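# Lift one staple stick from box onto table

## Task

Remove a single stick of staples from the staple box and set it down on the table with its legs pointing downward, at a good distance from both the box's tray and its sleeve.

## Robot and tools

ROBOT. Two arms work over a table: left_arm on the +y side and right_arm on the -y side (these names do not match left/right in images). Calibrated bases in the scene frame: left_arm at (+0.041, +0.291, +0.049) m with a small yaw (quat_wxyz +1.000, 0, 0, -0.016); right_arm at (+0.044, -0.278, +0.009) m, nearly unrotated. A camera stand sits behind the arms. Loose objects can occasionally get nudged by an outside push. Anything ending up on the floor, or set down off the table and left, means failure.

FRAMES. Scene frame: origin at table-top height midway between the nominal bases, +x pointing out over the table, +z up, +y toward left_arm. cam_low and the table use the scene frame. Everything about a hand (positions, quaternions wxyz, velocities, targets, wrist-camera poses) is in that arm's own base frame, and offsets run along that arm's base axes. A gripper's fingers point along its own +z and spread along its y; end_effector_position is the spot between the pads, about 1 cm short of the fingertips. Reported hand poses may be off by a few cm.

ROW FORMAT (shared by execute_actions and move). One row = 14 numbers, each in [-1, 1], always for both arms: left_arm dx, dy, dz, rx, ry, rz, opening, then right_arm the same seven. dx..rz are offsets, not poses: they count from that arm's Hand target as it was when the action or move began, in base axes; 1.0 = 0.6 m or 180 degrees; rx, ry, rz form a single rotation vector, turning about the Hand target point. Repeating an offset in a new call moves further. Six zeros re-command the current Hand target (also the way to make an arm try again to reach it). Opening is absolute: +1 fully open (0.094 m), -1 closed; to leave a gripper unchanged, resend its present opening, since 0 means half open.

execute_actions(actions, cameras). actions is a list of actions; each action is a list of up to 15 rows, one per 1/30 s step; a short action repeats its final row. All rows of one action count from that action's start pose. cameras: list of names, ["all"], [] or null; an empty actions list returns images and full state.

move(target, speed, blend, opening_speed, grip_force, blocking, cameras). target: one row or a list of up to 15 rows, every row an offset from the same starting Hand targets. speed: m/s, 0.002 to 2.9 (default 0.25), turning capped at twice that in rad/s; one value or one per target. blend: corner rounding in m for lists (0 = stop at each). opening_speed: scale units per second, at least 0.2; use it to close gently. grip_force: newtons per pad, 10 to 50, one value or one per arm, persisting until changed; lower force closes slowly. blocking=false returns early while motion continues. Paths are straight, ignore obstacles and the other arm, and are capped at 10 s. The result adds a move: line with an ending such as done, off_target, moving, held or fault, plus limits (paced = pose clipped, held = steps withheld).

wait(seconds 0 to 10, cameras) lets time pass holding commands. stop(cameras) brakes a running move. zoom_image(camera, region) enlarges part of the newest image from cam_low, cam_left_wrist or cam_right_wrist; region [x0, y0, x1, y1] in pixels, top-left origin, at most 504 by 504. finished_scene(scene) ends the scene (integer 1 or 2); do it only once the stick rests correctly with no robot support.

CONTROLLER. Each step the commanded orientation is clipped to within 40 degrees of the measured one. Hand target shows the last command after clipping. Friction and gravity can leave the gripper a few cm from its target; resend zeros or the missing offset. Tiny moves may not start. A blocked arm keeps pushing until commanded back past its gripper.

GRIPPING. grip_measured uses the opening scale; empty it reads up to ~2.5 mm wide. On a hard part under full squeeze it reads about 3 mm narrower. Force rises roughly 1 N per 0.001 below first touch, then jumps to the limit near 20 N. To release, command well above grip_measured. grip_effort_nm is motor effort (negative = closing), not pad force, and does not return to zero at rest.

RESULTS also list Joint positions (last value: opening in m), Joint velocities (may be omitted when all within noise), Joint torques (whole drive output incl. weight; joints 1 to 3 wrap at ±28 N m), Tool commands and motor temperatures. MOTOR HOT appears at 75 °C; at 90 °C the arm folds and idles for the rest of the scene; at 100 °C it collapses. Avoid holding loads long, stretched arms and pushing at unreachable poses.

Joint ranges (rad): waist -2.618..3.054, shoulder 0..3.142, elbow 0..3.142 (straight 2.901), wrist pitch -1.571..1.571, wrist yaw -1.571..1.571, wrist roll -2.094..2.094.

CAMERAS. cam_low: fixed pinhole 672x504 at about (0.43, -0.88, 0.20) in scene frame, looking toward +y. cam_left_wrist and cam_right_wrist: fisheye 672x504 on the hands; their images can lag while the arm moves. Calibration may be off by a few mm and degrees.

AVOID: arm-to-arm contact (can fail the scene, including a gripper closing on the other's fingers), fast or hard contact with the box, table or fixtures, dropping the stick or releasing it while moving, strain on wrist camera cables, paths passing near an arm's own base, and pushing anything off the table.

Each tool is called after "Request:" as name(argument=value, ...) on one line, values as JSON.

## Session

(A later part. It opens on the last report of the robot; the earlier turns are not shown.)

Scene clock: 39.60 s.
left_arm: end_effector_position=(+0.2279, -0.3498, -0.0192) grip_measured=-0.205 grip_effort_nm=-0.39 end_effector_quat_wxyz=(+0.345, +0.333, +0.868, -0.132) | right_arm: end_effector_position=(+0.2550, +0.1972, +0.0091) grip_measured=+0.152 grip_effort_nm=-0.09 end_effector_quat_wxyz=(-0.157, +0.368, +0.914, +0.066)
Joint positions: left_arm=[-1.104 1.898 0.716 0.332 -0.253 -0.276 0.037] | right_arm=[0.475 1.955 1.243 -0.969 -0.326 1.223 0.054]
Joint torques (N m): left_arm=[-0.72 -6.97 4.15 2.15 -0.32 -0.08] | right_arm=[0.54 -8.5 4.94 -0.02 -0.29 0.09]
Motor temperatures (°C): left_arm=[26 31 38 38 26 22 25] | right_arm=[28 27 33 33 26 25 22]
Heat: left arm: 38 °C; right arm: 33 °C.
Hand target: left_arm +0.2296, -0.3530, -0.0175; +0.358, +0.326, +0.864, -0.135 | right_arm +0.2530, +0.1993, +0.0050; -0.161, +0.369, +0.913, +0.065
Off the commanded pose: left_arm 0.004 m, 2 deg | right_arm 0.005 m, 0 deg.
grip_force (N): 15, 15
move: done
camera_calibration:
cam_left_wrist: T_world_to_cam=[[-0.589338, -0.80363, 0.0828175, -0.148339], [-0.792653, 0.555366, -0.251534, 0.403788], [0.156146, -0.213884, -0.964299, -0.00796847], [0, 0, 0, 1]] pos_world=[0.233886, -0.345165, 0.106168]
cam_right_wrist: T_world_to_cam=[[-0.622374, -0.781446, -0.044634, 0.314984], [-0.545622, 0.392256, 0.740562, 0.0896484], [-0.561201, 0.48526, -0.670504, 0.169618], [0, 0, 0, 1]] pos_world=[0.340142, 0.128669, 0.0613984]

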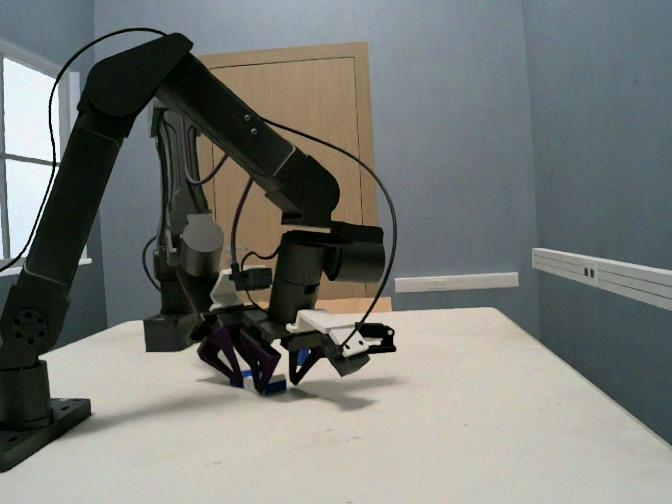

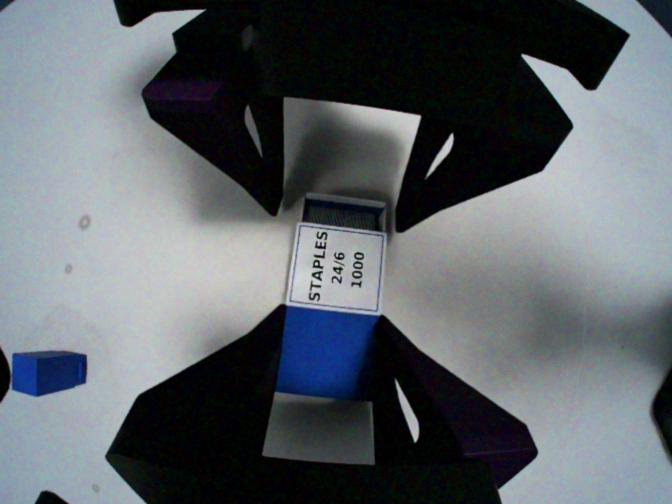

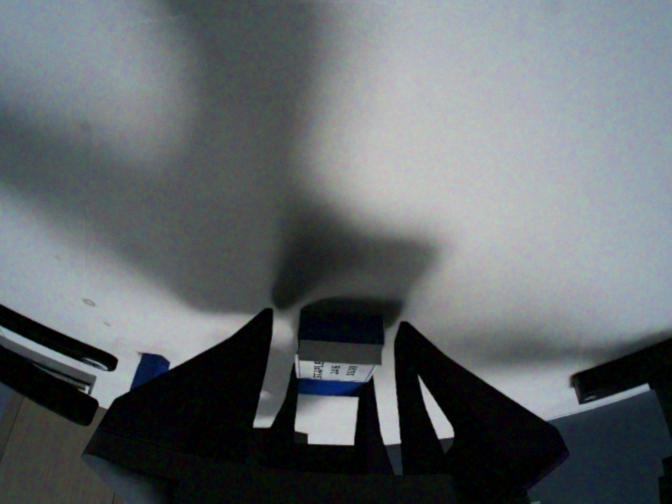

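Request:
move(target=[0, 0, 0, 0, 0, 0, -0.35, -0.0022, -0.0024, 0, 0, 0, 0, -0.4], opening_speed=0.5, speed=0.05, cameras=["cam_right_wrist", "cam_low", "cam_left_wrist"])

Scene clock: 42.17 s.
left_arm: end_effector_position=(+0.2279, -0.3497, -0.0192) grip_measured=-0.205 grip_effort_nm=-0.39 end_effector_quat_wxyz=(+0.345, +0.332, +0.868, -0.132) | right_arm: end_effector_position=(+0.2534, +0.1963, +0.0076) grip_measured=-0.227 grip_effort_nm=-0.36 end_effector_quat_wxyz=(-0.159, +0.369, +0.914, +0.065)
Joint positions: left_arm=[-1.104 1.898 0.716 0.332 -0.253 -0.277 0.037] | right_arm=[0.475 1.955 1.236 -0.966 -0.326 1.224 0.036]
Joint torques (N m): left_arm=[-0.72 -6.97 4.15 2.15 -0.32 -0.08] | right_arm=[0.35 -8.96 4.79 -0.08 -0.29 0.04]
Heat: left arm: 38 °C; right arm: 33 °C.
Hand target: left_arm +0.2295, -0.3530, -0.0175; +0.358, +0.326, +0.864, -0.135 | right_arm +0.2517, +0.1978, +0.0050; -0.161, +0.369, +0.913, +0.065
Off the commanded pose: left_arm 0.004 m, 2 deg | right_arm 0.003 m, 0 deg.
grip_force (N): 15, 15
move: done
camera_calibration:
cam_left_wrist: T_world_to_cam=[[-0.588978, -0.803895, 0.0828118, -0.148514], [-0.792882, 0.554986, -0.251652, 0.403723], [0.156342, -0.213877, -0.964268, -0.00801517], [0, 0, 0, 1]] pos_world=[0.233886, -0.345165, 0.106168]
cam_right_wrist: T_world_to_cam=[[-0.622824, -0.781304, -0.0406732, 0.313249], [-0.542617, 0.393932, 0.741879, 0.089092], [-0.56361, 0.48413, -0.669299, 0.168914], [0, 0, 0, 1]] pos_world=[0.338643, 0.12787, 0.0596995]

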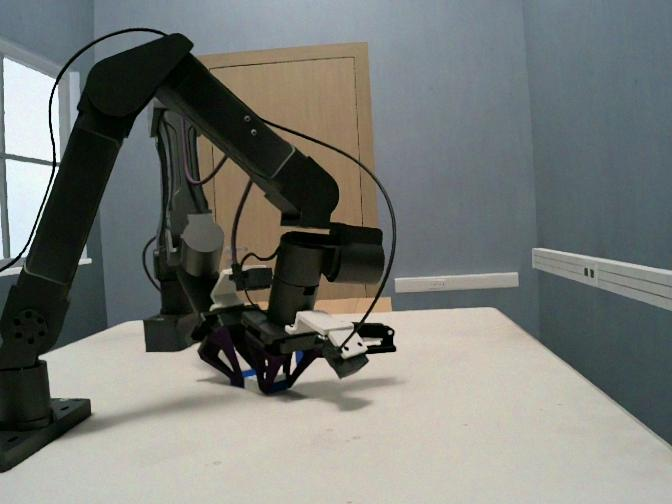

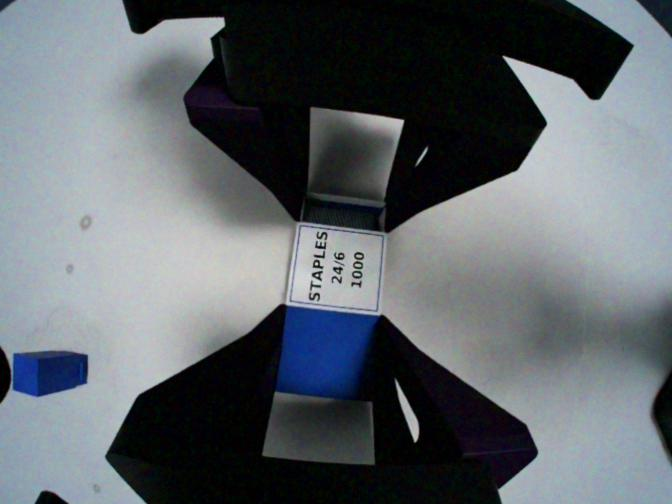

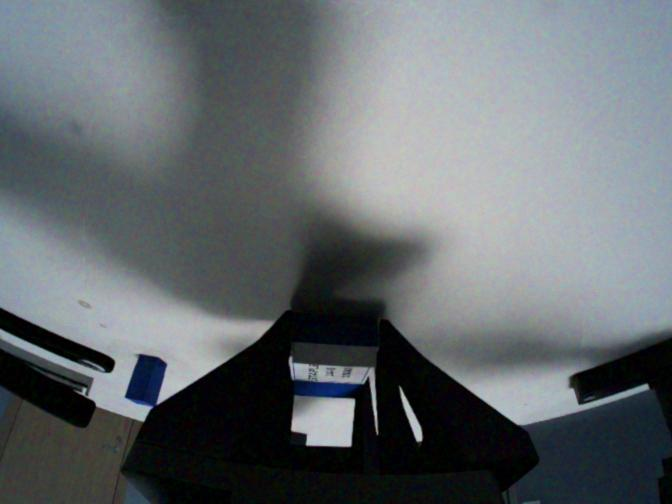

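Request:
move(target=[0, 0, 0, 0, 0, 0, -0.35, 0.0302, -0.0287, 0, 0, 0, 0, -0.4], speed=0.05, cameras=["cam_right_wrist", "cam_left_wrist"])

Scene clock: 43.47 s.
left_arm: end_effector_position=(+0.2295, -0.3535, -0.0156) grip_measured=-0.205 grip_effort_nm=-0.39 end_effector_quat_wxyz=(+0.352, +0.330, +0.865, -0.139) | right_arm: end_effector_position=(+0.2562, +0.1895, +0.0085) grip_measured=-0.228 grip_effort_nm=-0.37 end_effector_quat_wxyz=(-0.182, +0.366, +0.910, +0.074)
Joint positions: left_arm=[-1.105 1.898 0.716 0.353 -0.253 -0.277 0.037] | right_arm=[0.429 1.977 1.255 -1 -0.367 1.165 0.036]
Joint torques (N m): left_arm=[-0.66 -6.95 4.15 1.96 -0.32 -0.07] | right_arm=[-1.74 -8.09 7.28 -0.18 0.28 -0.09]
Heat: left arm: 38 °C; right arm: 33 °C.
Hand target: left_arm +0.2295, -0.3531, -0.0174; +0.358, +0.326, +0.864, -0.136 | right_arm +0.2698, +0.1805, +0.0050; -0.161, +0.369, +0.913, +0.065
Off the commanded pose: left_arm 0.002 m, 1 deg | right_arm 0.017 m, 3 deg.
grip_force (N): 15, 15
move: off_target (right_arm)
camera_calibration:
cam_left_wrist: T_world_to_cam=[[-0.590442, -0.801743, 0.0926622, -0.149578], [-0.789921, 0.550517, -0.270104, 0.405373], [0.165542, -0.232676, -0.958362, -0.0142776], [0, 0, 0, 1]] pos_world=[0.234259, -0.34641, 0.10967]
cam_right_wrist: T_world_to_cam=[[-0.621971, -0.781677, -0.0461904, 0.309527], [-0.516133, 0.364891, 0.774894, 0.0910787], [-0.588862, 0.505802, -0.630401, 0.176469], [0, 0, 0, 1]] pos_world=[0.343441, 0.119458, 0.054967]
Images, in order (width x height): cam_left_wrist 672x504, cam_right_wrist 672x504.

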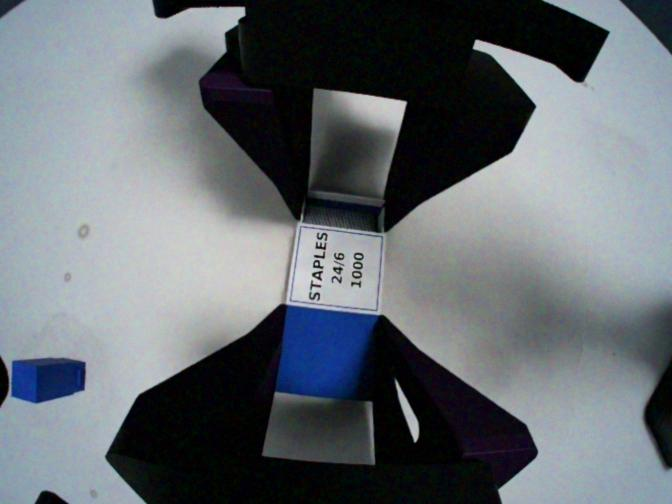

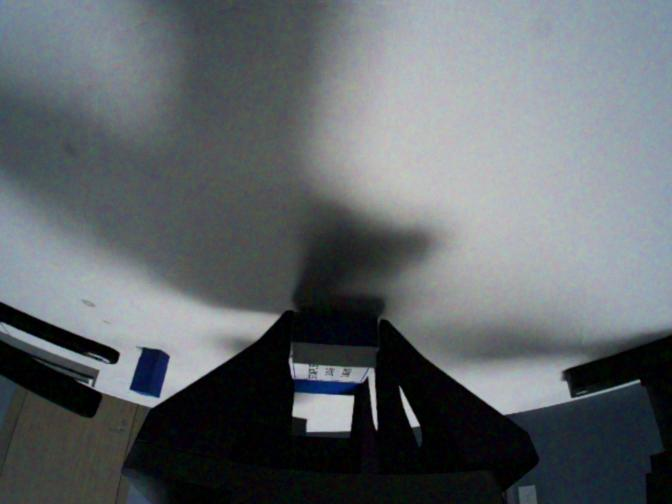

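Request:
zoom_image(camera="cam_left_wrist", region=[270, 160, 420, 280])

Request:
zoom_image(camera="cam_right_wrist", region=[260, 290, 420, 430])

Scaled by 3.360 from the camera's 672x504 image, which has a finer 960x720 frame.

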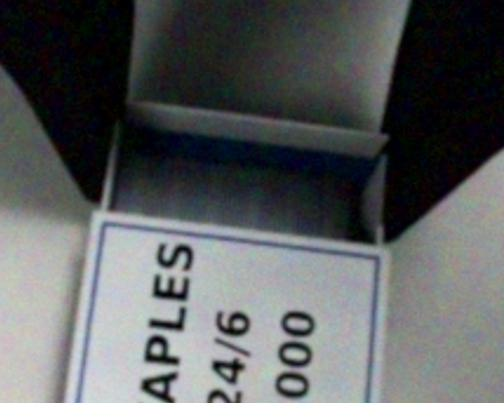

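Scaled by 3.150 from the camera's 672x504 image, which has a finer 960x720 frame.

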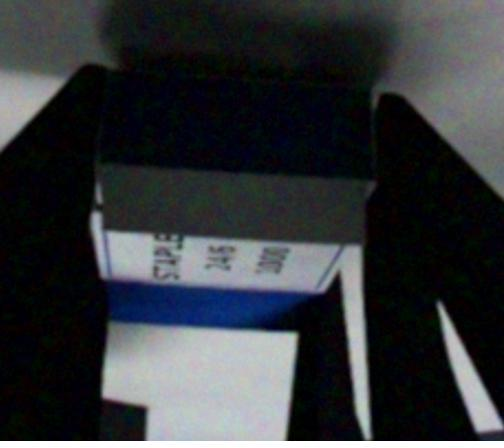

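Request:
move(target=[0, 0, 0, 0, 0, 0, -0.35, 0.0181, -0.0172, 0, 0, 0, 0, -0.4], speed=0.04, cameras=["cam_right_wrist", "cam_left_wrist"])

Scene clock: 45.10 s.
left_arm: end_effector_position=(+0.2301, -0.3547, -0.0143) grip_measured=-0.205 grip_effort_nm=-0.39 end_effector_quat_wxyz=(+0.355, +0.329, +0.864, -0.141) | right_arm: end_effector_position=(+0.2648, +0.1810, +0.0093) grip_measured=-0.228 grip_effort_nm=-0.37 end_effector_quat_wxyz=(-0.188, +0.366, +0.908, +0.076)
Joint positions: left_arm=[-1.105 1.898 0.716 0.361 -0.253 -0.277 0.037] | right_arm=[0.391 2.001 1.289 -1.031 -0.371 1.124 0.036]
Joint torques (N m): left_arm=[-0.66 -6.95 4.15 1.88 -0.32 -0.07] | right_arm=[-1.88 -8.32 7.38 -0.15 0.39 -0.08]
Heat: left arm: 38 °C; right arm: 33 °C.
Hand target: left_arm +0.2295, -0.3530, -0.0175; +0.358, +0.326, +0.864, -0.135 | right_arm +0.2807, +0.1701, +0.0049; -0.161, +0.369, +0.913, +0.065
Off the commanded pose: left_arm 0.004 m, 1 deg | right_arm 0.020 m, 3 deg.
grip_force (N): 15, 15
move: off_target (right_arm)
camera_calibration:
cam_left_wrist: T_world_to_cam=[[-0.590746, -0.801102, 0.0962013, -0.149991], [-0.788954, 0.54854, -0.276867, 0.405922], [0.169028, -0.239456, -0.956081, -0.016573], [0, 0, 0, 1]] pos_world=[0.234449, -0.346791, 0.11097]
cam_right_wrist: T_world_to_cam=[[-0.62308, -0.780823, -0.0456662, 0.308413], [-0.508255, 0.359816, 0.782438, 0.0967843], [-0.594515, 0.510732, -0.621052, 0.186857], [0, 0, 0, 1]] pos_world=[0.352446, 0.110557, 0.0544043]
Images, in order (width x height): cam_left_wrist 672x504, cam_right_wrist 672x504.

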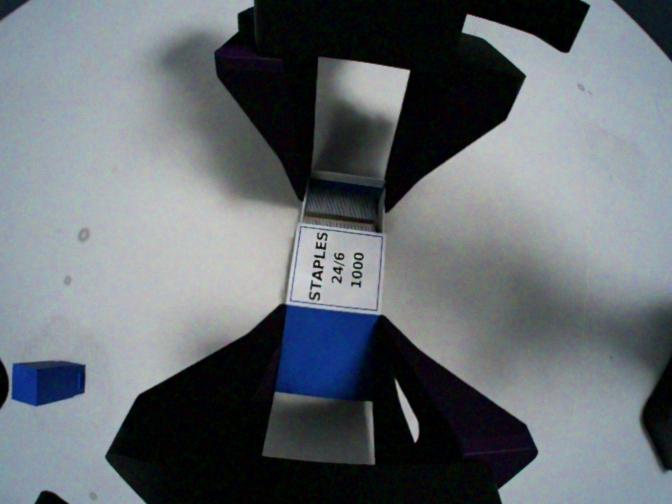

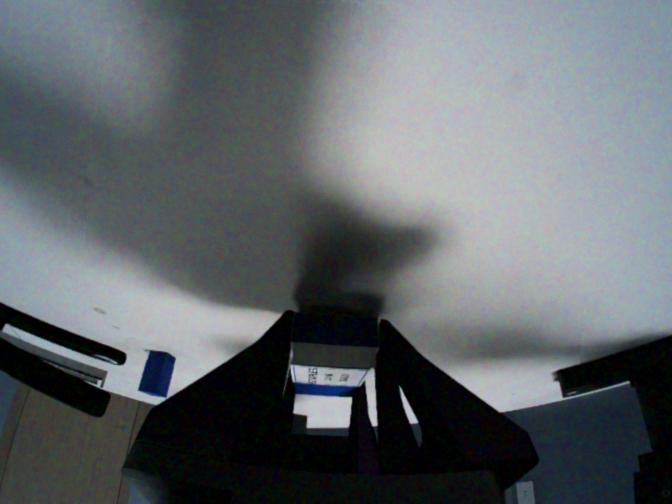

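Request:
move(target=[0, 0, 0, 0, 0, 0, -0.35, 0.0363, -0.0344, 0, 0, 0, 0, -0.4], speed=0.04, cameras=["cam_right_wrist", "cam_left_wrist"])

Request:
zoom_image(camera="cam_left_wrist", region=[270, 100, 420, 250])

Scene clock: 46.50 s.
left_arm: end_effector_position=(+0.2314, -0.3572, -0.0117) grip_measured=-0.205 grip_effort_nm=-0.39 end_effector_quat_wxyz=(+0.360, +0.327, +0.861, -0.146) | right_arm: end_effector_position=(+0.2833, +0.1634, +0.0103) grip_measured=-0.228 grip_effort_nm=-0.38 end_effector_quat_wxyz=(-0.196, +0.367, +0.906, +0.078)
Joint positions: left_arm=[-1.105 1.898 0.716 0.377 -0.253 -0.277 0.037] | right_arm=[0.318 2.053 1.366 -1.092 -0.372 1.048 0.036]
Joint torques (N m): left_arm=[-0.66 -6.98 4.15 1.75 -0.32 -0.06] | right_arm=[-2.07 -8.83 7.69 -0.13 0.53 -0.11]
Heat: left arm: 38 °C; right arm: 33 °C.
Hand target: left_arm +0.2295, -0.3530, -0.0175; +0.358, +0.326, +0.864, -0.136 | right_arm +0.3024, +0.1496, +0.0049; -0.161, +0.369, +0.913, +0.065
Off the commanded pose: left_arm 0.007 m, 1 deg | right_arm 0.024 m, 4 deg.
grip_force (N): 15, 15
move: off_target (right_arm)
camera_calibration:
cam_left_wrist: T_world_to_cam=[[-0.591486, -0.799673, 0.103282, -0.150749], [-0.786932, 0.544595, -0.290095, 0.406987], [0.175734, -0.252863, -0.951408, -0.0211933], [0, 0, 0, 1]] pos_world=[0.234829, -0.347552, 0.113471]
cam_right_wrist: T_world_to_cam=[[-0.62641, -0.778218, -0.0445762, 0.306806], [-0.496241, 0.354032, 0.792721, 0.109246], [-0.601128, 0.518689, -0.607953, 0.207879], [0, 0, 0, 1]] pos_world=[0.371361, 0.0922602, 0.0534555]
Images, in order (width x height): cam_left_wrist 672x504, cam_right_wrist 672x504.

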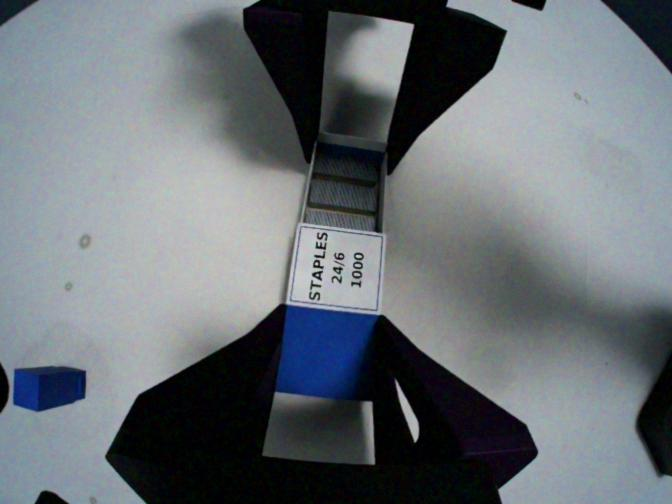

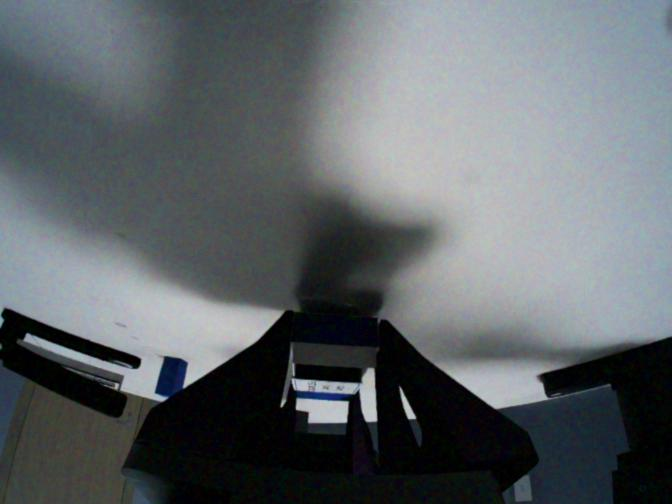

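Scaled by 3.360 from the camera's 672x504 image, which has a finer 960x720 frame.

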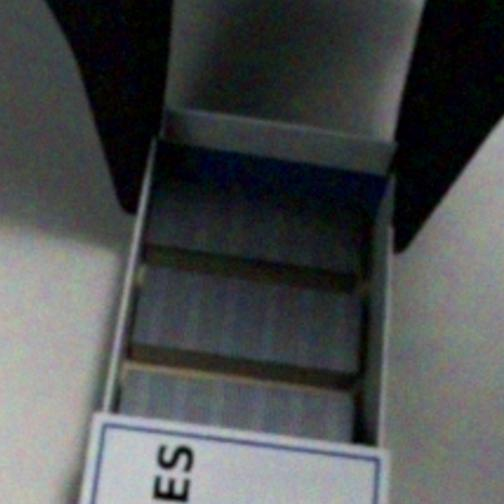

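Request:
move(target=[0, 0, 0, 0, 0, 0, -0.35, 0.0145, -0.0138, 0, 0, 0, 0, -0.4], speed=0.04, cameras=["cam_low", "cam_left_wrist"])

Request:
zoom_image(camera="cam_low", region=[200, 310, 350, 422])

Scene clock: 48.30 s.
left_arm: end_effector_position=(+0.2306, -0.3562, -0.0129) grip_measured=-0.212 grip_effort_nm=-0.38 end_effector_quat_wxyz=(+0.358, +0.328, +0.862, -0.144) | right_arm: end_effector_position=(+0.3006, +0.1444, +0.0071) grip_measured=-0.228 grip_effort_nm=-0.38 end_effector_quat_wxyz=(-0.175, +0.370, +0.910, +0.066)
Joint positions: left_arm=[-1.105 1.898 0.716 0.37 -0.253 -0.277 0.037] | right_arm=[0.274 2.079 1.407 -1.102 -0.319 1.014 0.036]
Joint torques (N m): left_arm=[-0.65 -6.97 4.15 1.82 -0.32 -0.07] | right_arm=[-0.62 -9.14 7.31 -0.2 0.01 -0.08]
Heat: left arm: 37 °C; right arm: 33 °C.
Hand target: left_arm +0.2295, -0.3531, -0.0174; +0.358, +0.326, +0.864, -0.136 | right_arm +0.3112, +0.1413, +0.0050; -0.161, +0.369, +0.913, +0.065
Off the commanded pose: left_arm 0.006 m, 1 deg | right_arm 0.011 m, 2 deg.
grip_force (N): 15, 15
move: off_target (right_arm)
camera_calibration:
cam_left_wrist: T_world_to_cam=[[-0.591439, -0.80012, 0.100038, -0.150443], [-0.787676, 0.546734, -0.283989, 0.406437], [0.172531, -0.24676, -0.953595, -0.0189837], [0, 0, 0, 1]] pos_world=[0.234438, -0.347269, 0.112371]
Images, in order (width x height): cam_low 672x504, cam_left_wrist 672x504.

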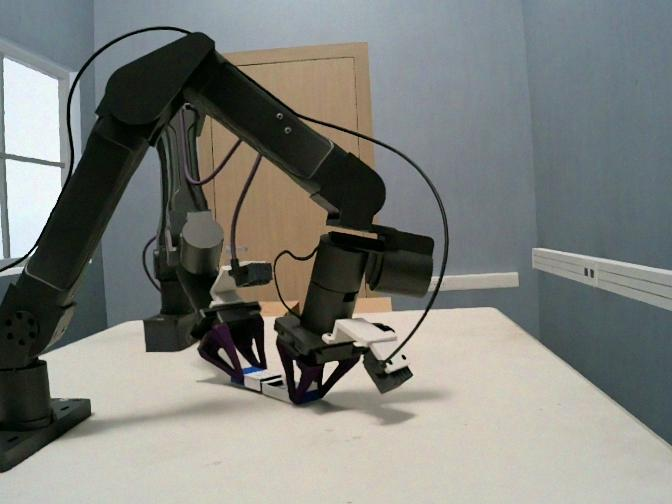

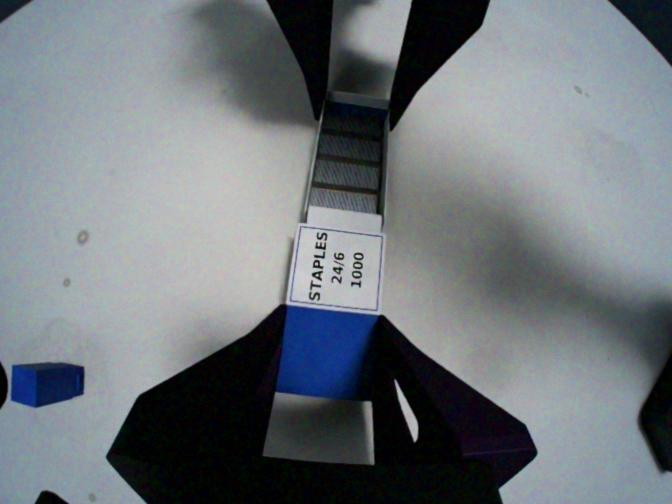

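Scaled by 3.360 from the camera's 672x504 image, which has a finer 960x720 frame.

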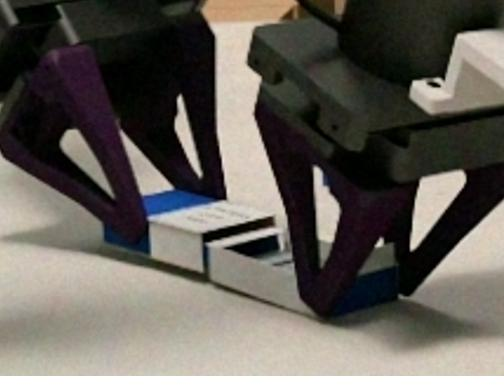

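Request:
move(target=[-0.0017, 0.005, -0.0083, 0, 0, 0, -0.35, -0.0177, 0.0052, 0.0035, 0, 0, 0, 0.2], opening_speed=0.6, speed=0.05, cameras=["cam_low", "cam_left_wrist"])

Request:
zoom_image(camera="cam_low", region=[200, 310, 350, 422])

Scene clock: 50.63 s.
left_arm: end_effector_position=(+0.2284, -0.3513, -0.0190) grip_measured=-0.213 grip_effort_nm=-0.39 end_effector_quat_wxyz=(+0.353, +0.330, +0.865, -0.139) | right_arm: end_effector_position=(+0.2979, +0.1432, +0.0057) grip_measured=+0.198 grip_effort_nm=0.12 end_effector_quat_wxyz=(-0.176, +0.371, +0.910, +0.063)
Joint positions: left_arm=[-1.105 1.904 0.703 0.374 -0.254 -0.277 0.037] | right_arm=[0.275 2.076 1.396 -1.099 -0.316 1.016 0.056]
Joint torques (N m): left_arm=[-0.53 -6.56 3.81 2.04 -0.31 -0.06] | right_arm=[0.8 -11.86 4.33 -0.11 -0.06 0.08]
Heat: left arm: 38 °C; right arm: 33 °C.
Hand target: left_arm +0.2285, -0.3500, -0.0225; +0.358, +0.326, +0.864, -0.135 | right_arm +0.3005, +0.1444, +0.0071; -0.161, +0.369, +0.913, +0.065
Off the commanded pose: left_arm 0.004 m, 1 deg | right_arm 0.003 m, 2 deg.
grip_force (N): 15, 15
move: done
camera_calibration:
cam_left_wrist: T_world_to_cam=[[-0.590352, -0.801844, 0.0923641, -0.148313], [-0.789842, 0.550333, -0.270708, 0.402332], [0.166235, -0.232766, -0.95822, -0.0170563], [0, 0, 0, 1]] pos_world=[0.233057, -0.34431, 0.10627]
Images, in order (width x height): cam_low 672x504, cam_left_wrist 672x504.

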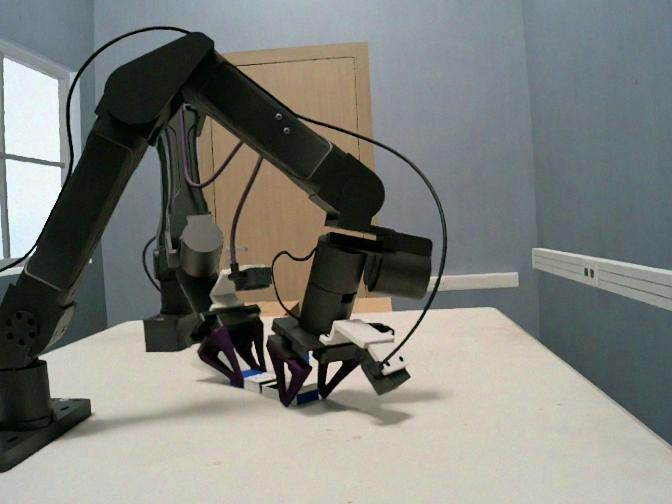

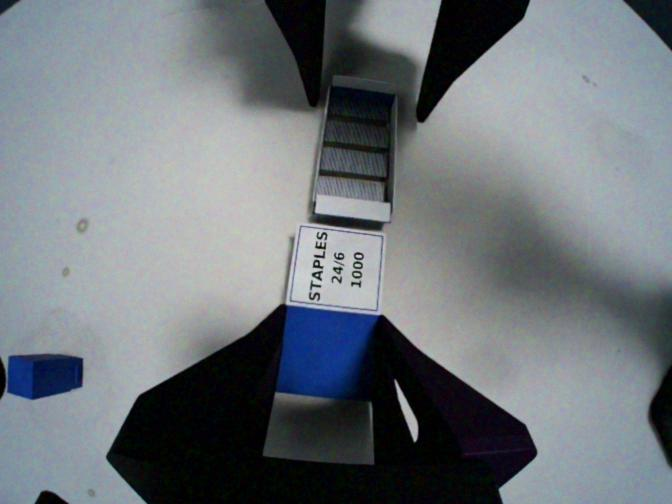

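Scaled by 3.360 from the camera's 672x504 image, which has a finer 960x720 frame.

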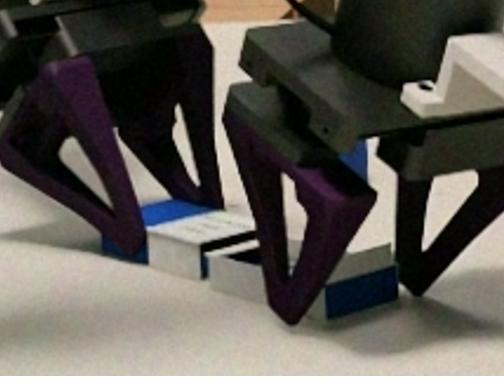

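Request:
move(target=[[0, 0, 0, 0, 0, 0, 0.1, 0, 0, 0, 0, 0, 0, 0.2], [-0.0557, 0.0502, 0.1, 0, 0, 0, 0.1, 0.0242, -0.023, 0.125, 0, 0, 0, 0.2]], opening_speed=0.6, speed=0.12, cameras=["cam_low", "cam_left_wrist"])

Scene clock: 54.23 s.
left_arm: end_effector_position=(+0.1947, -0.3207, +0.0299) grip_measured=+0.098 grip_effort_nm=0.09 end_effector_quat_wxyz=(+0.347, +0.332, +0.867, -0.134) | right_arm: end_effector_position=(+0.3094, +0.1331, +0.0687) grip_measured=+0.198 grip_effort_nm=0.11 end_effector_quat_wxyz=(-0.179, +0.372, +0.909, +0.058)
Joint positions: left_arm=[-1.168 1.591 0.617 0.117 -0.294 -0.325 0.052] | right_arm=[0.242 2.044 1.609 -1.365 -0.303 0.983 0.056]
Joint velocities: left_arm=[-0.007 -0.012 0.002 -0.095 0.022 -0.154 0] | right_arm=[within noise]
Joint torques (N m): left_arm=[-0.7 -7.94 4.79 1.73 -0.35 -0.08] | right_arm=[-0.51 -12.9 7.6 -0.4 -0.09 -0.05]
Heat: left arm: 38 °C; right arm: 32 °C.
Hand target: left_arm +0.1950, -0.3199, +0.0375; +0.358, +0.326, +0.864, -0.135 | right_arm +0.3150, +0.1306, +0.0821; -0.161, +0.369, +0.913, +0.065
Off the commanded pose: left_arm 0.008 m, 2 deg | right_arm 0.015 m, 2 deg.
grip_force (N): 15, 15
move: off_target (right_arm)
camera_calibration:
cam_left_wrist: T_world_to_cam=[[-0.590313, -0.802696, 0.0849062, -0.148189], [-0.791473, 0.554972, -0.256078, 0.373478], [0.158432, -0.218367, -0.96292, 0.0488582], [0, 0, 0, 1]] pos_world=[0.200379, -0.315552, 0.155268]
Images, in order (width x height): cam_low 672x504, cam_left_wrist 672x504.

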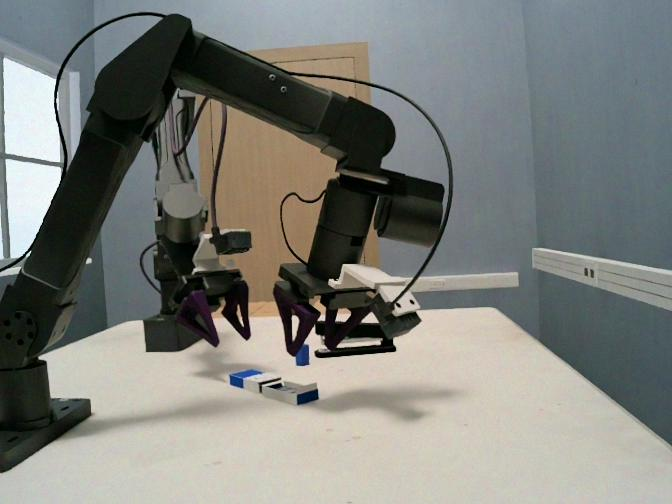

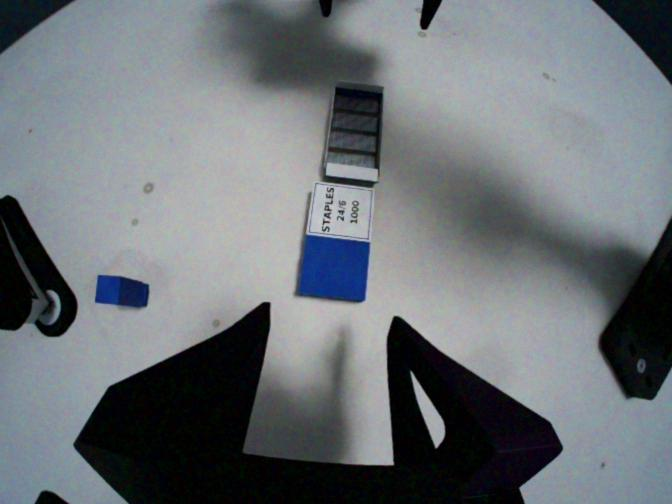

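Request:
move(target=[-0.025, 0.1333, 0.15, 0, 0, 0, 0.1, -0.055, 0.0515, 0.005, 0.0031, -0.1786, 0.4883, -0.3], speed=0.25, cameras=["all"])

Scene clock: 58.90 s.
left_arm: end_effector_position=(+0.1741, -0.2342, +0.1070) grip_measured=+0.098 grip_effort_nm=0.09 end_effector_quat_wxyz=(+0.338, +0.334, +0.871, -0.121) | right_arm: end_effector_position=(+0.2797, +0.1588, +0.0775) grip_measured=-0.298 grip_effort_nm=-0.09 end_effector_quat_wxyz=(+0.052, -0.383, +0.922, +0.030)
Joint positions: left_arm=[-1.088 1.028 0.589 -0.434 -0.249 -0.265 0.052] | right_arm=[0.485 1.678 1.219 -1.003 -0.051 -0.301 0.033]
Joint torques (N m): left_arm=[0.58 -3.63 9.33 1.71 -0.16 0.06] | right_arm=[0.51 -10.25 5.68 0.32 -0.02 -0.1]
Heat: left arm: 38 °C; right arm: 32 °C.
Hand target: left_arm +0.1801, -0.2399, +0.1274; +0.358, +0.326, +0.864, -0.135 | right_arm +0.2820, +0.1614, +0.0850; +0.072, -0.389, +0.918, +0.031
Off the commanded pose: left_arm 0.022 m, 3 deg | right_arm 0.008 m, 2 deg.
grip_force (N): 15, 15
move: off_target (left_arm)
camera_calibration:
cam_left_wrist: T_world_to_cam=[[-0.5848, -0.808449, 0.0664806, -0.0978377], [-0.797197, 0.557638, -0.231335, 0.327916], [0.14995, -0.188283, -0.9706, 0.154643], [0, 0, 0, 1]] pos_world=[0.181009, -0.232838, 0.232459]
cam_right_wrist: T_world_to_cam=[[0.778164, -0.627985, -0.00975323, -0.115387], [-0.581812, -0.726624, 0.365392, 0.284396], [-0.236548, -0.278661, -0.930802, 0.298655], [0, 0, 0, 1]] pos_world=[0.325901, 0.217411, 0.172947]

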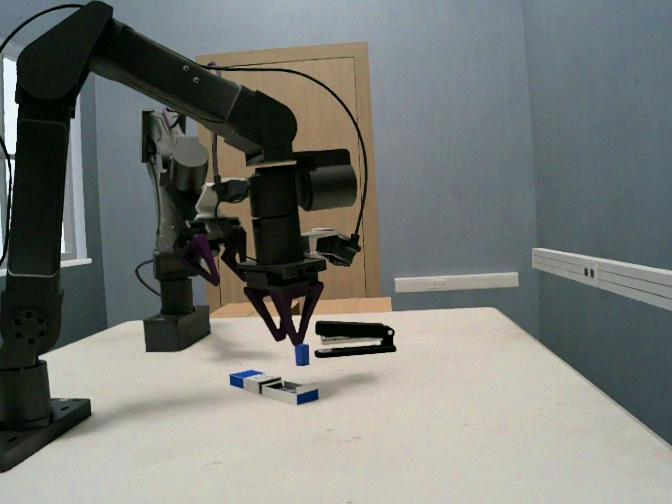

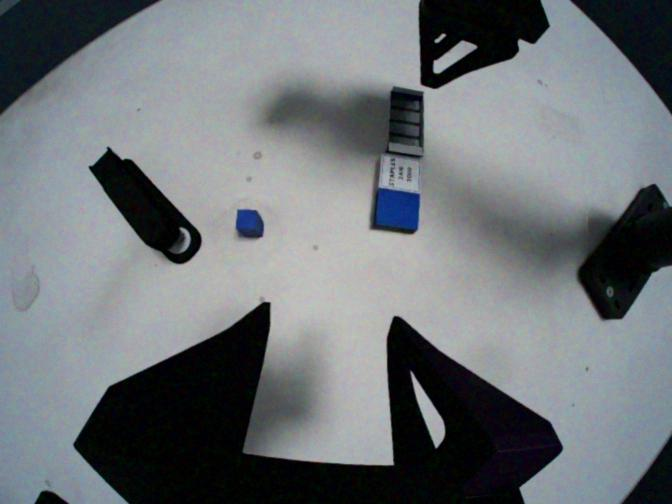

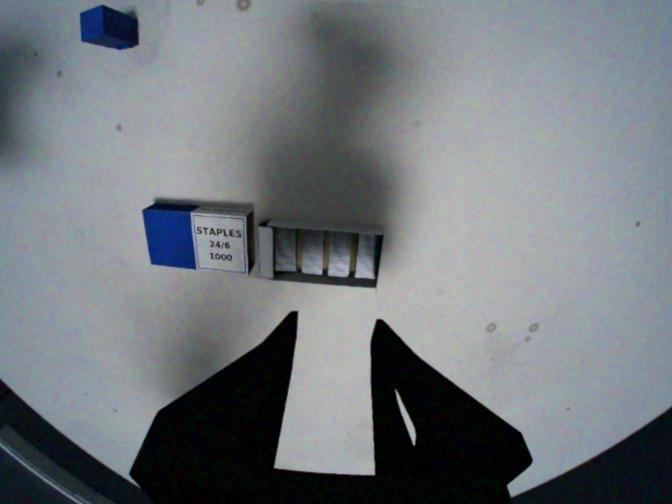

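Request:
zoom_image(camera="cam_right_wrist", region=[245, 200, 405, 320])

Scaled by 3.150 from the camera's 672x504 image, which has a finer 960x720 frame.

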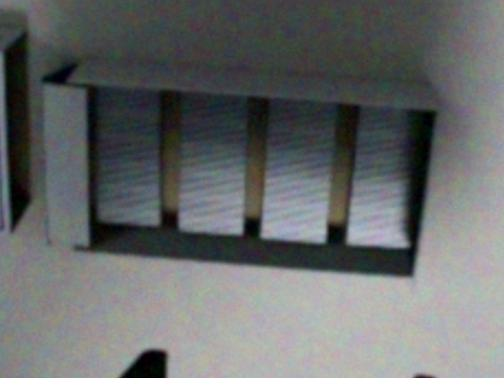

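Request:
move(target=[0, 0, 0, 0, 0, 0, 0.1, 0.011, 0.008, -0.0917, 0, 0, 0.0055, -0.69], speed=0.12, cameras=["cam_right_wrist"])

Request:
zoom_image(camera="cam_right_wrist", region=[245, 210, 435, 350])

Scene clock: 64.13 s.
left_arm: end_effector_position=(+0.1741, -0.2342, +0.1070) grip_measured=+0.098 grip_effort_nm=0.09 end_effector_quat_wxyz=(+0.338, +0.334, +0.872, -0.121) | right_arm: end_effector_position=(+0.2872, +0.1628, +0.0315) grip_measured=-0.688 grip_effort_nm=-0.09 end_effector_quat_wxyz=(+0.067, -0.391, +0.918, +0.031)
Joint positions: left_arm=[-1.088 1.028 0.589 -0.434 -0.249 -0.265 0.052] | right_arm=[0.485 1.738 1.093 -0.787 -0.051 -0.317 0.015]
Joint torques (N m): left_arm=[0.57 -3.64 9.33 1.68 -0.16 0.07] | right_arm=[0.73 -7.56 5.76 0.37 -0.05 -0.08]
Heat: left arm: 39 °C; right arm: 32 °C.
Hand target: left_arm +0.1801, -0.2399, +0.1274; +0.358, +0.326, +0.864, -0.135 | right_arm +0.2887, +0.1663, +0.0300; +0.072, -0.397, +0.915, +0.031
Off the commanded pose: left_arm 0.022 m, 3 deg | right_arm 0.004 m, 1 deg.
grip_force (N): 15, 15
move: off_target (left_arm)
camera_calibration:
cam_right_wrist: T_world_to_cam=[[0.787908, -0.615778, 0.00416951, -0.124422], [-0.580146, -0.740011, 0.340315, 0.310976], [-0.206473, -0.270556, -0.940302, 0.249033], [0, 0, 0, 1]] pos_world=[0.329863, 0.220887, 0.128855]
Images, in order (width x height): cam_right_wrist 672x504.

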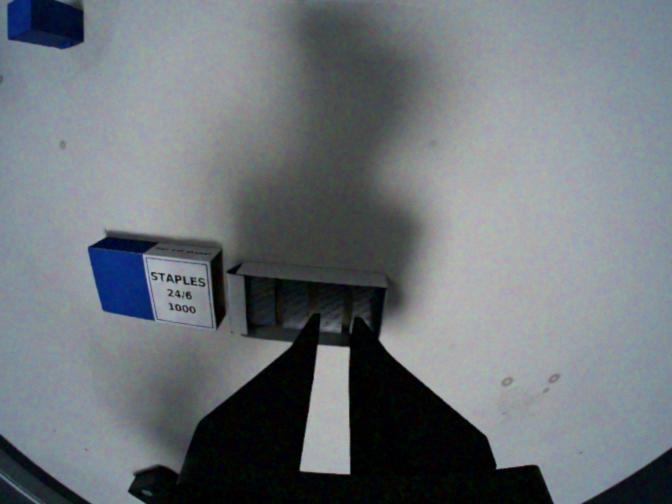

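Scaled by 2.653 from the camera's 672x504 image, which has a finer 960x720 frame.

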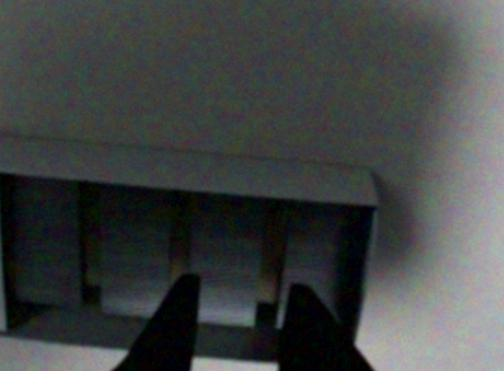

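Request:
move(target=[0, 0, 0, 0, 0, 0, 0.1, -0.003, 0.003, -0.0225, 0, 0, 0, -0.66], speed=0.1, cameras=["cam_right_wrist"])

Request:
zoom_image(camera="cam_right_wrist", region=[250, 230, 430, 370])

Scene clock: 66.90 s.
left_arm: end_effector_position=(+0.1741, -0.2342, +0.1070) grip_measured=+0.098 grip_effort_nm=0.09 end_effector_quat_wxyz=(+0.338, +0.334, +0.872, -0.121) | right_arm: end_effector_position=(+0.2863, +0.1655, +0.0198) grip_measured=-0.662 grip_effort_nm=0.11 end_effector_quat_wxyz=(+0.069, -0.394, +0.916, +0.032)
Joint positions: left_arm=[-1.088 1.028 0.589 -0.434 -0.249 -0.265 0.052] | right_arm=[0.493 1.754 1.06 -0.732 -0.051 -0.317 0.016]
Joint torques (N m): left_arm=[0.58 -3.64 9.33 1.68 -0.16 0.07] | right_arm=[0.68 -7.27 5.44 0.38 -0.03 0.01]
Heat: left arm: 40 °C; right arm: 32 °C.
Hand target: left_arm +0.1801, -0.2399, +0.1274; +0.358, +0.326, +0.864, -0.135 | right_arm +0.2869, +0.1681, +0.0165; +0.072, -0.397, +0.915, +0.031
Off the commanded pose: left_arm 0.022 m, 3 deg | right_arm 0.004 m, 0 deg.
grip_force (N): 15, 15
move: off_target (left_arm)
camera_calibration:
cam_right_wrist: T_world_to_cam=[[0.792979, -0.609214, 0.00659649, -0.124597], [-0.575757, -0.745802, 0.335085, 0.316268], [-0.199219, -0.269513, -0.942165, 0.236361], [0, 0, 0, 1]] pos_world=[0.327983, 0.22367, 0.117536]
Images, in order (width x height): cam_right_wrist 672x504.

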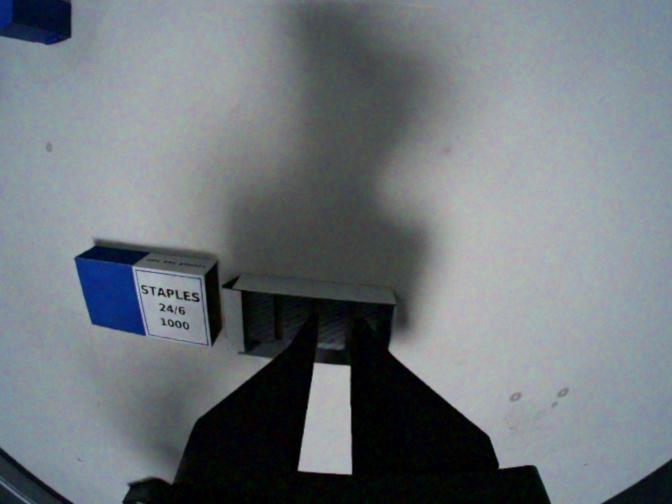

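Scaled by 2.800 from the camera's 672x504 image, which has a finer 960x720 frame.

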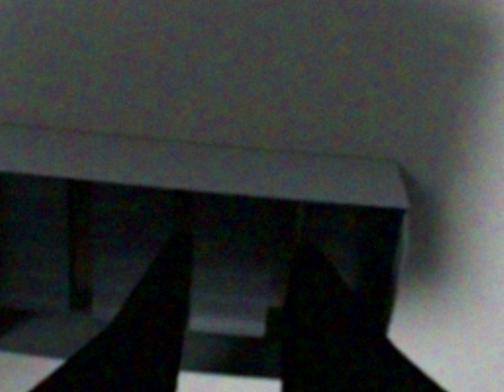

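Request:
zoom_image(camera="cam_right_wrist", region=[290, 285, 390, 365])

Scaled by 5.040 from the camera's 672x504 image, which has a finer 960x720 frame.

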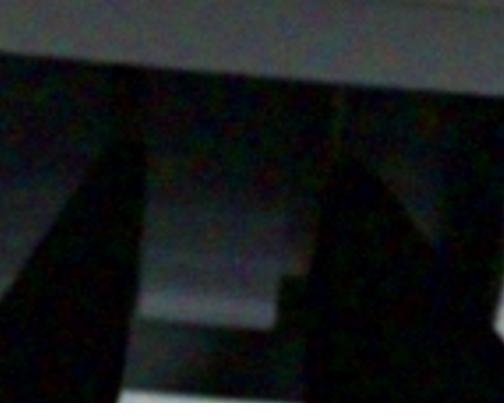

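Request:
move(target=[0, 0, 0, 0, 0, 0, 0.1, -0.0013, 0.0013, -0.0122, 0, 0, 0, -0.66], speed=0.06, cameras=["cam_right_wrist", "cam_low"])

Request:
zoom_image(camera="cam_right_wrist", region=[290, 285, 390, 365])

Request:
zoom_image(camera="cam_low", region=[220, 340, 340, 430])

Scene clock: 69.23 s.
left_arm: end_effector_position=(+0.1741, -0.2342, +0.1070) grip_measured=+0.098 grip_effort_nm=0.09 end_effector_quat_wxyz=(+0.338, +0.334, +0.872, -0.121) | right_arm: end_effector_position=(+0.2859, +0.1667, +0.0129) grip_measured=-0.662 grip_effort_nm=0.11 end_effector_quat_wxyz=(+0.070, -0.396, +0.915, +0.032)
Joint positions: left_arm=[-1.088 1.028 0.589 -0.434 -0.249 -0.265 0.052] | right_arm=[0.497 1.765 1.043 -0.702 -0.051 -0.317 0.016]
Joint torques (N m): left_arm=[0.57 -3.63 9.35 1.68 -0.16 0.07] | right_arm=[0.66 -7.21 5.31 0.39 -0.03 0.03]
Heat: left arm: 40 °C; right arm: 32 °C.
Hand target: left_arm +0.1801, -0.2399, +0.1274; +0.358, +0.326, +0.864, -0.135 | right_arm +0.2861, +0.1690, +0.0092; +0.072, -0.397, +0.914, +0.031
Off the commanded pose: left_arm 0.022 m, 3 deg | right_arm 0.004 m, 0 deg.
grip_force (N): 15, 15
move: off_target (left_arm)
camera_calibration:
cam_right_wrist: T_world_to_cam=[[0.795277, -0.606201, 0.00742778, -0.12472], [-0.573503, -0.748295, 0.33339, 0.318958], [-0.196543, -0.269397, -0.94276, 0.229371], [0, 0, 0, 1]] pos_world=[0.327192, 0.224861, 0.11083]
Images, in order (width x height): cam_low 672x504, cam_right_wrist 672x504.

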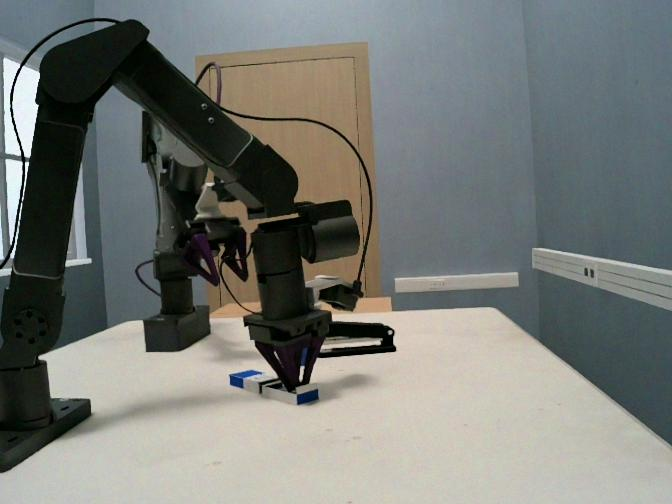

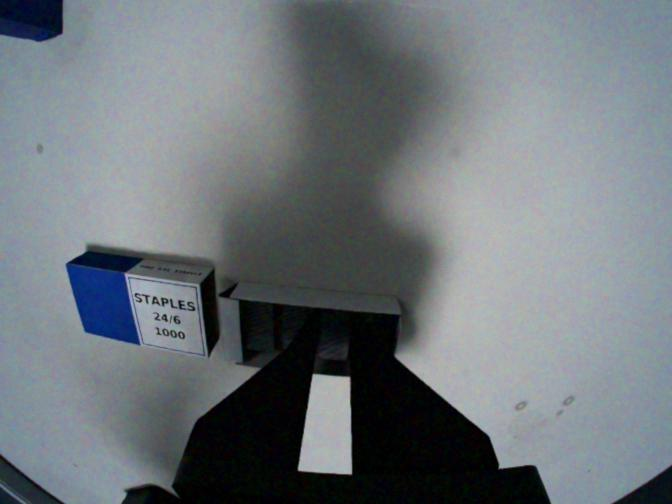

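Scaled by 5.040 from the camera's 672x504 image, which has a finer 960x720 frame.

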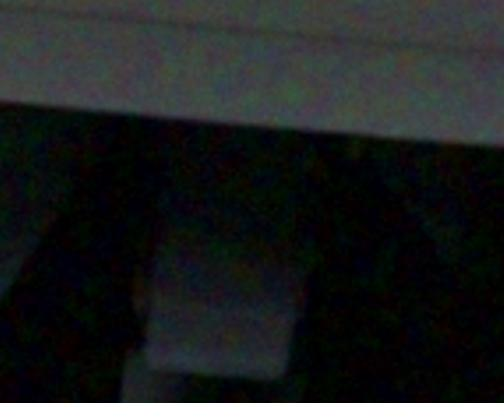

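Scaled by 4.200 from the camera's 672x504 image, which has a finer 960x720 frame.

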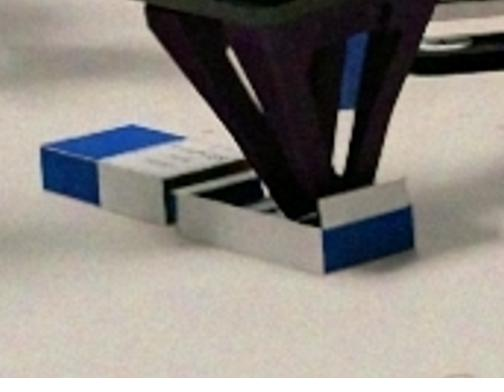

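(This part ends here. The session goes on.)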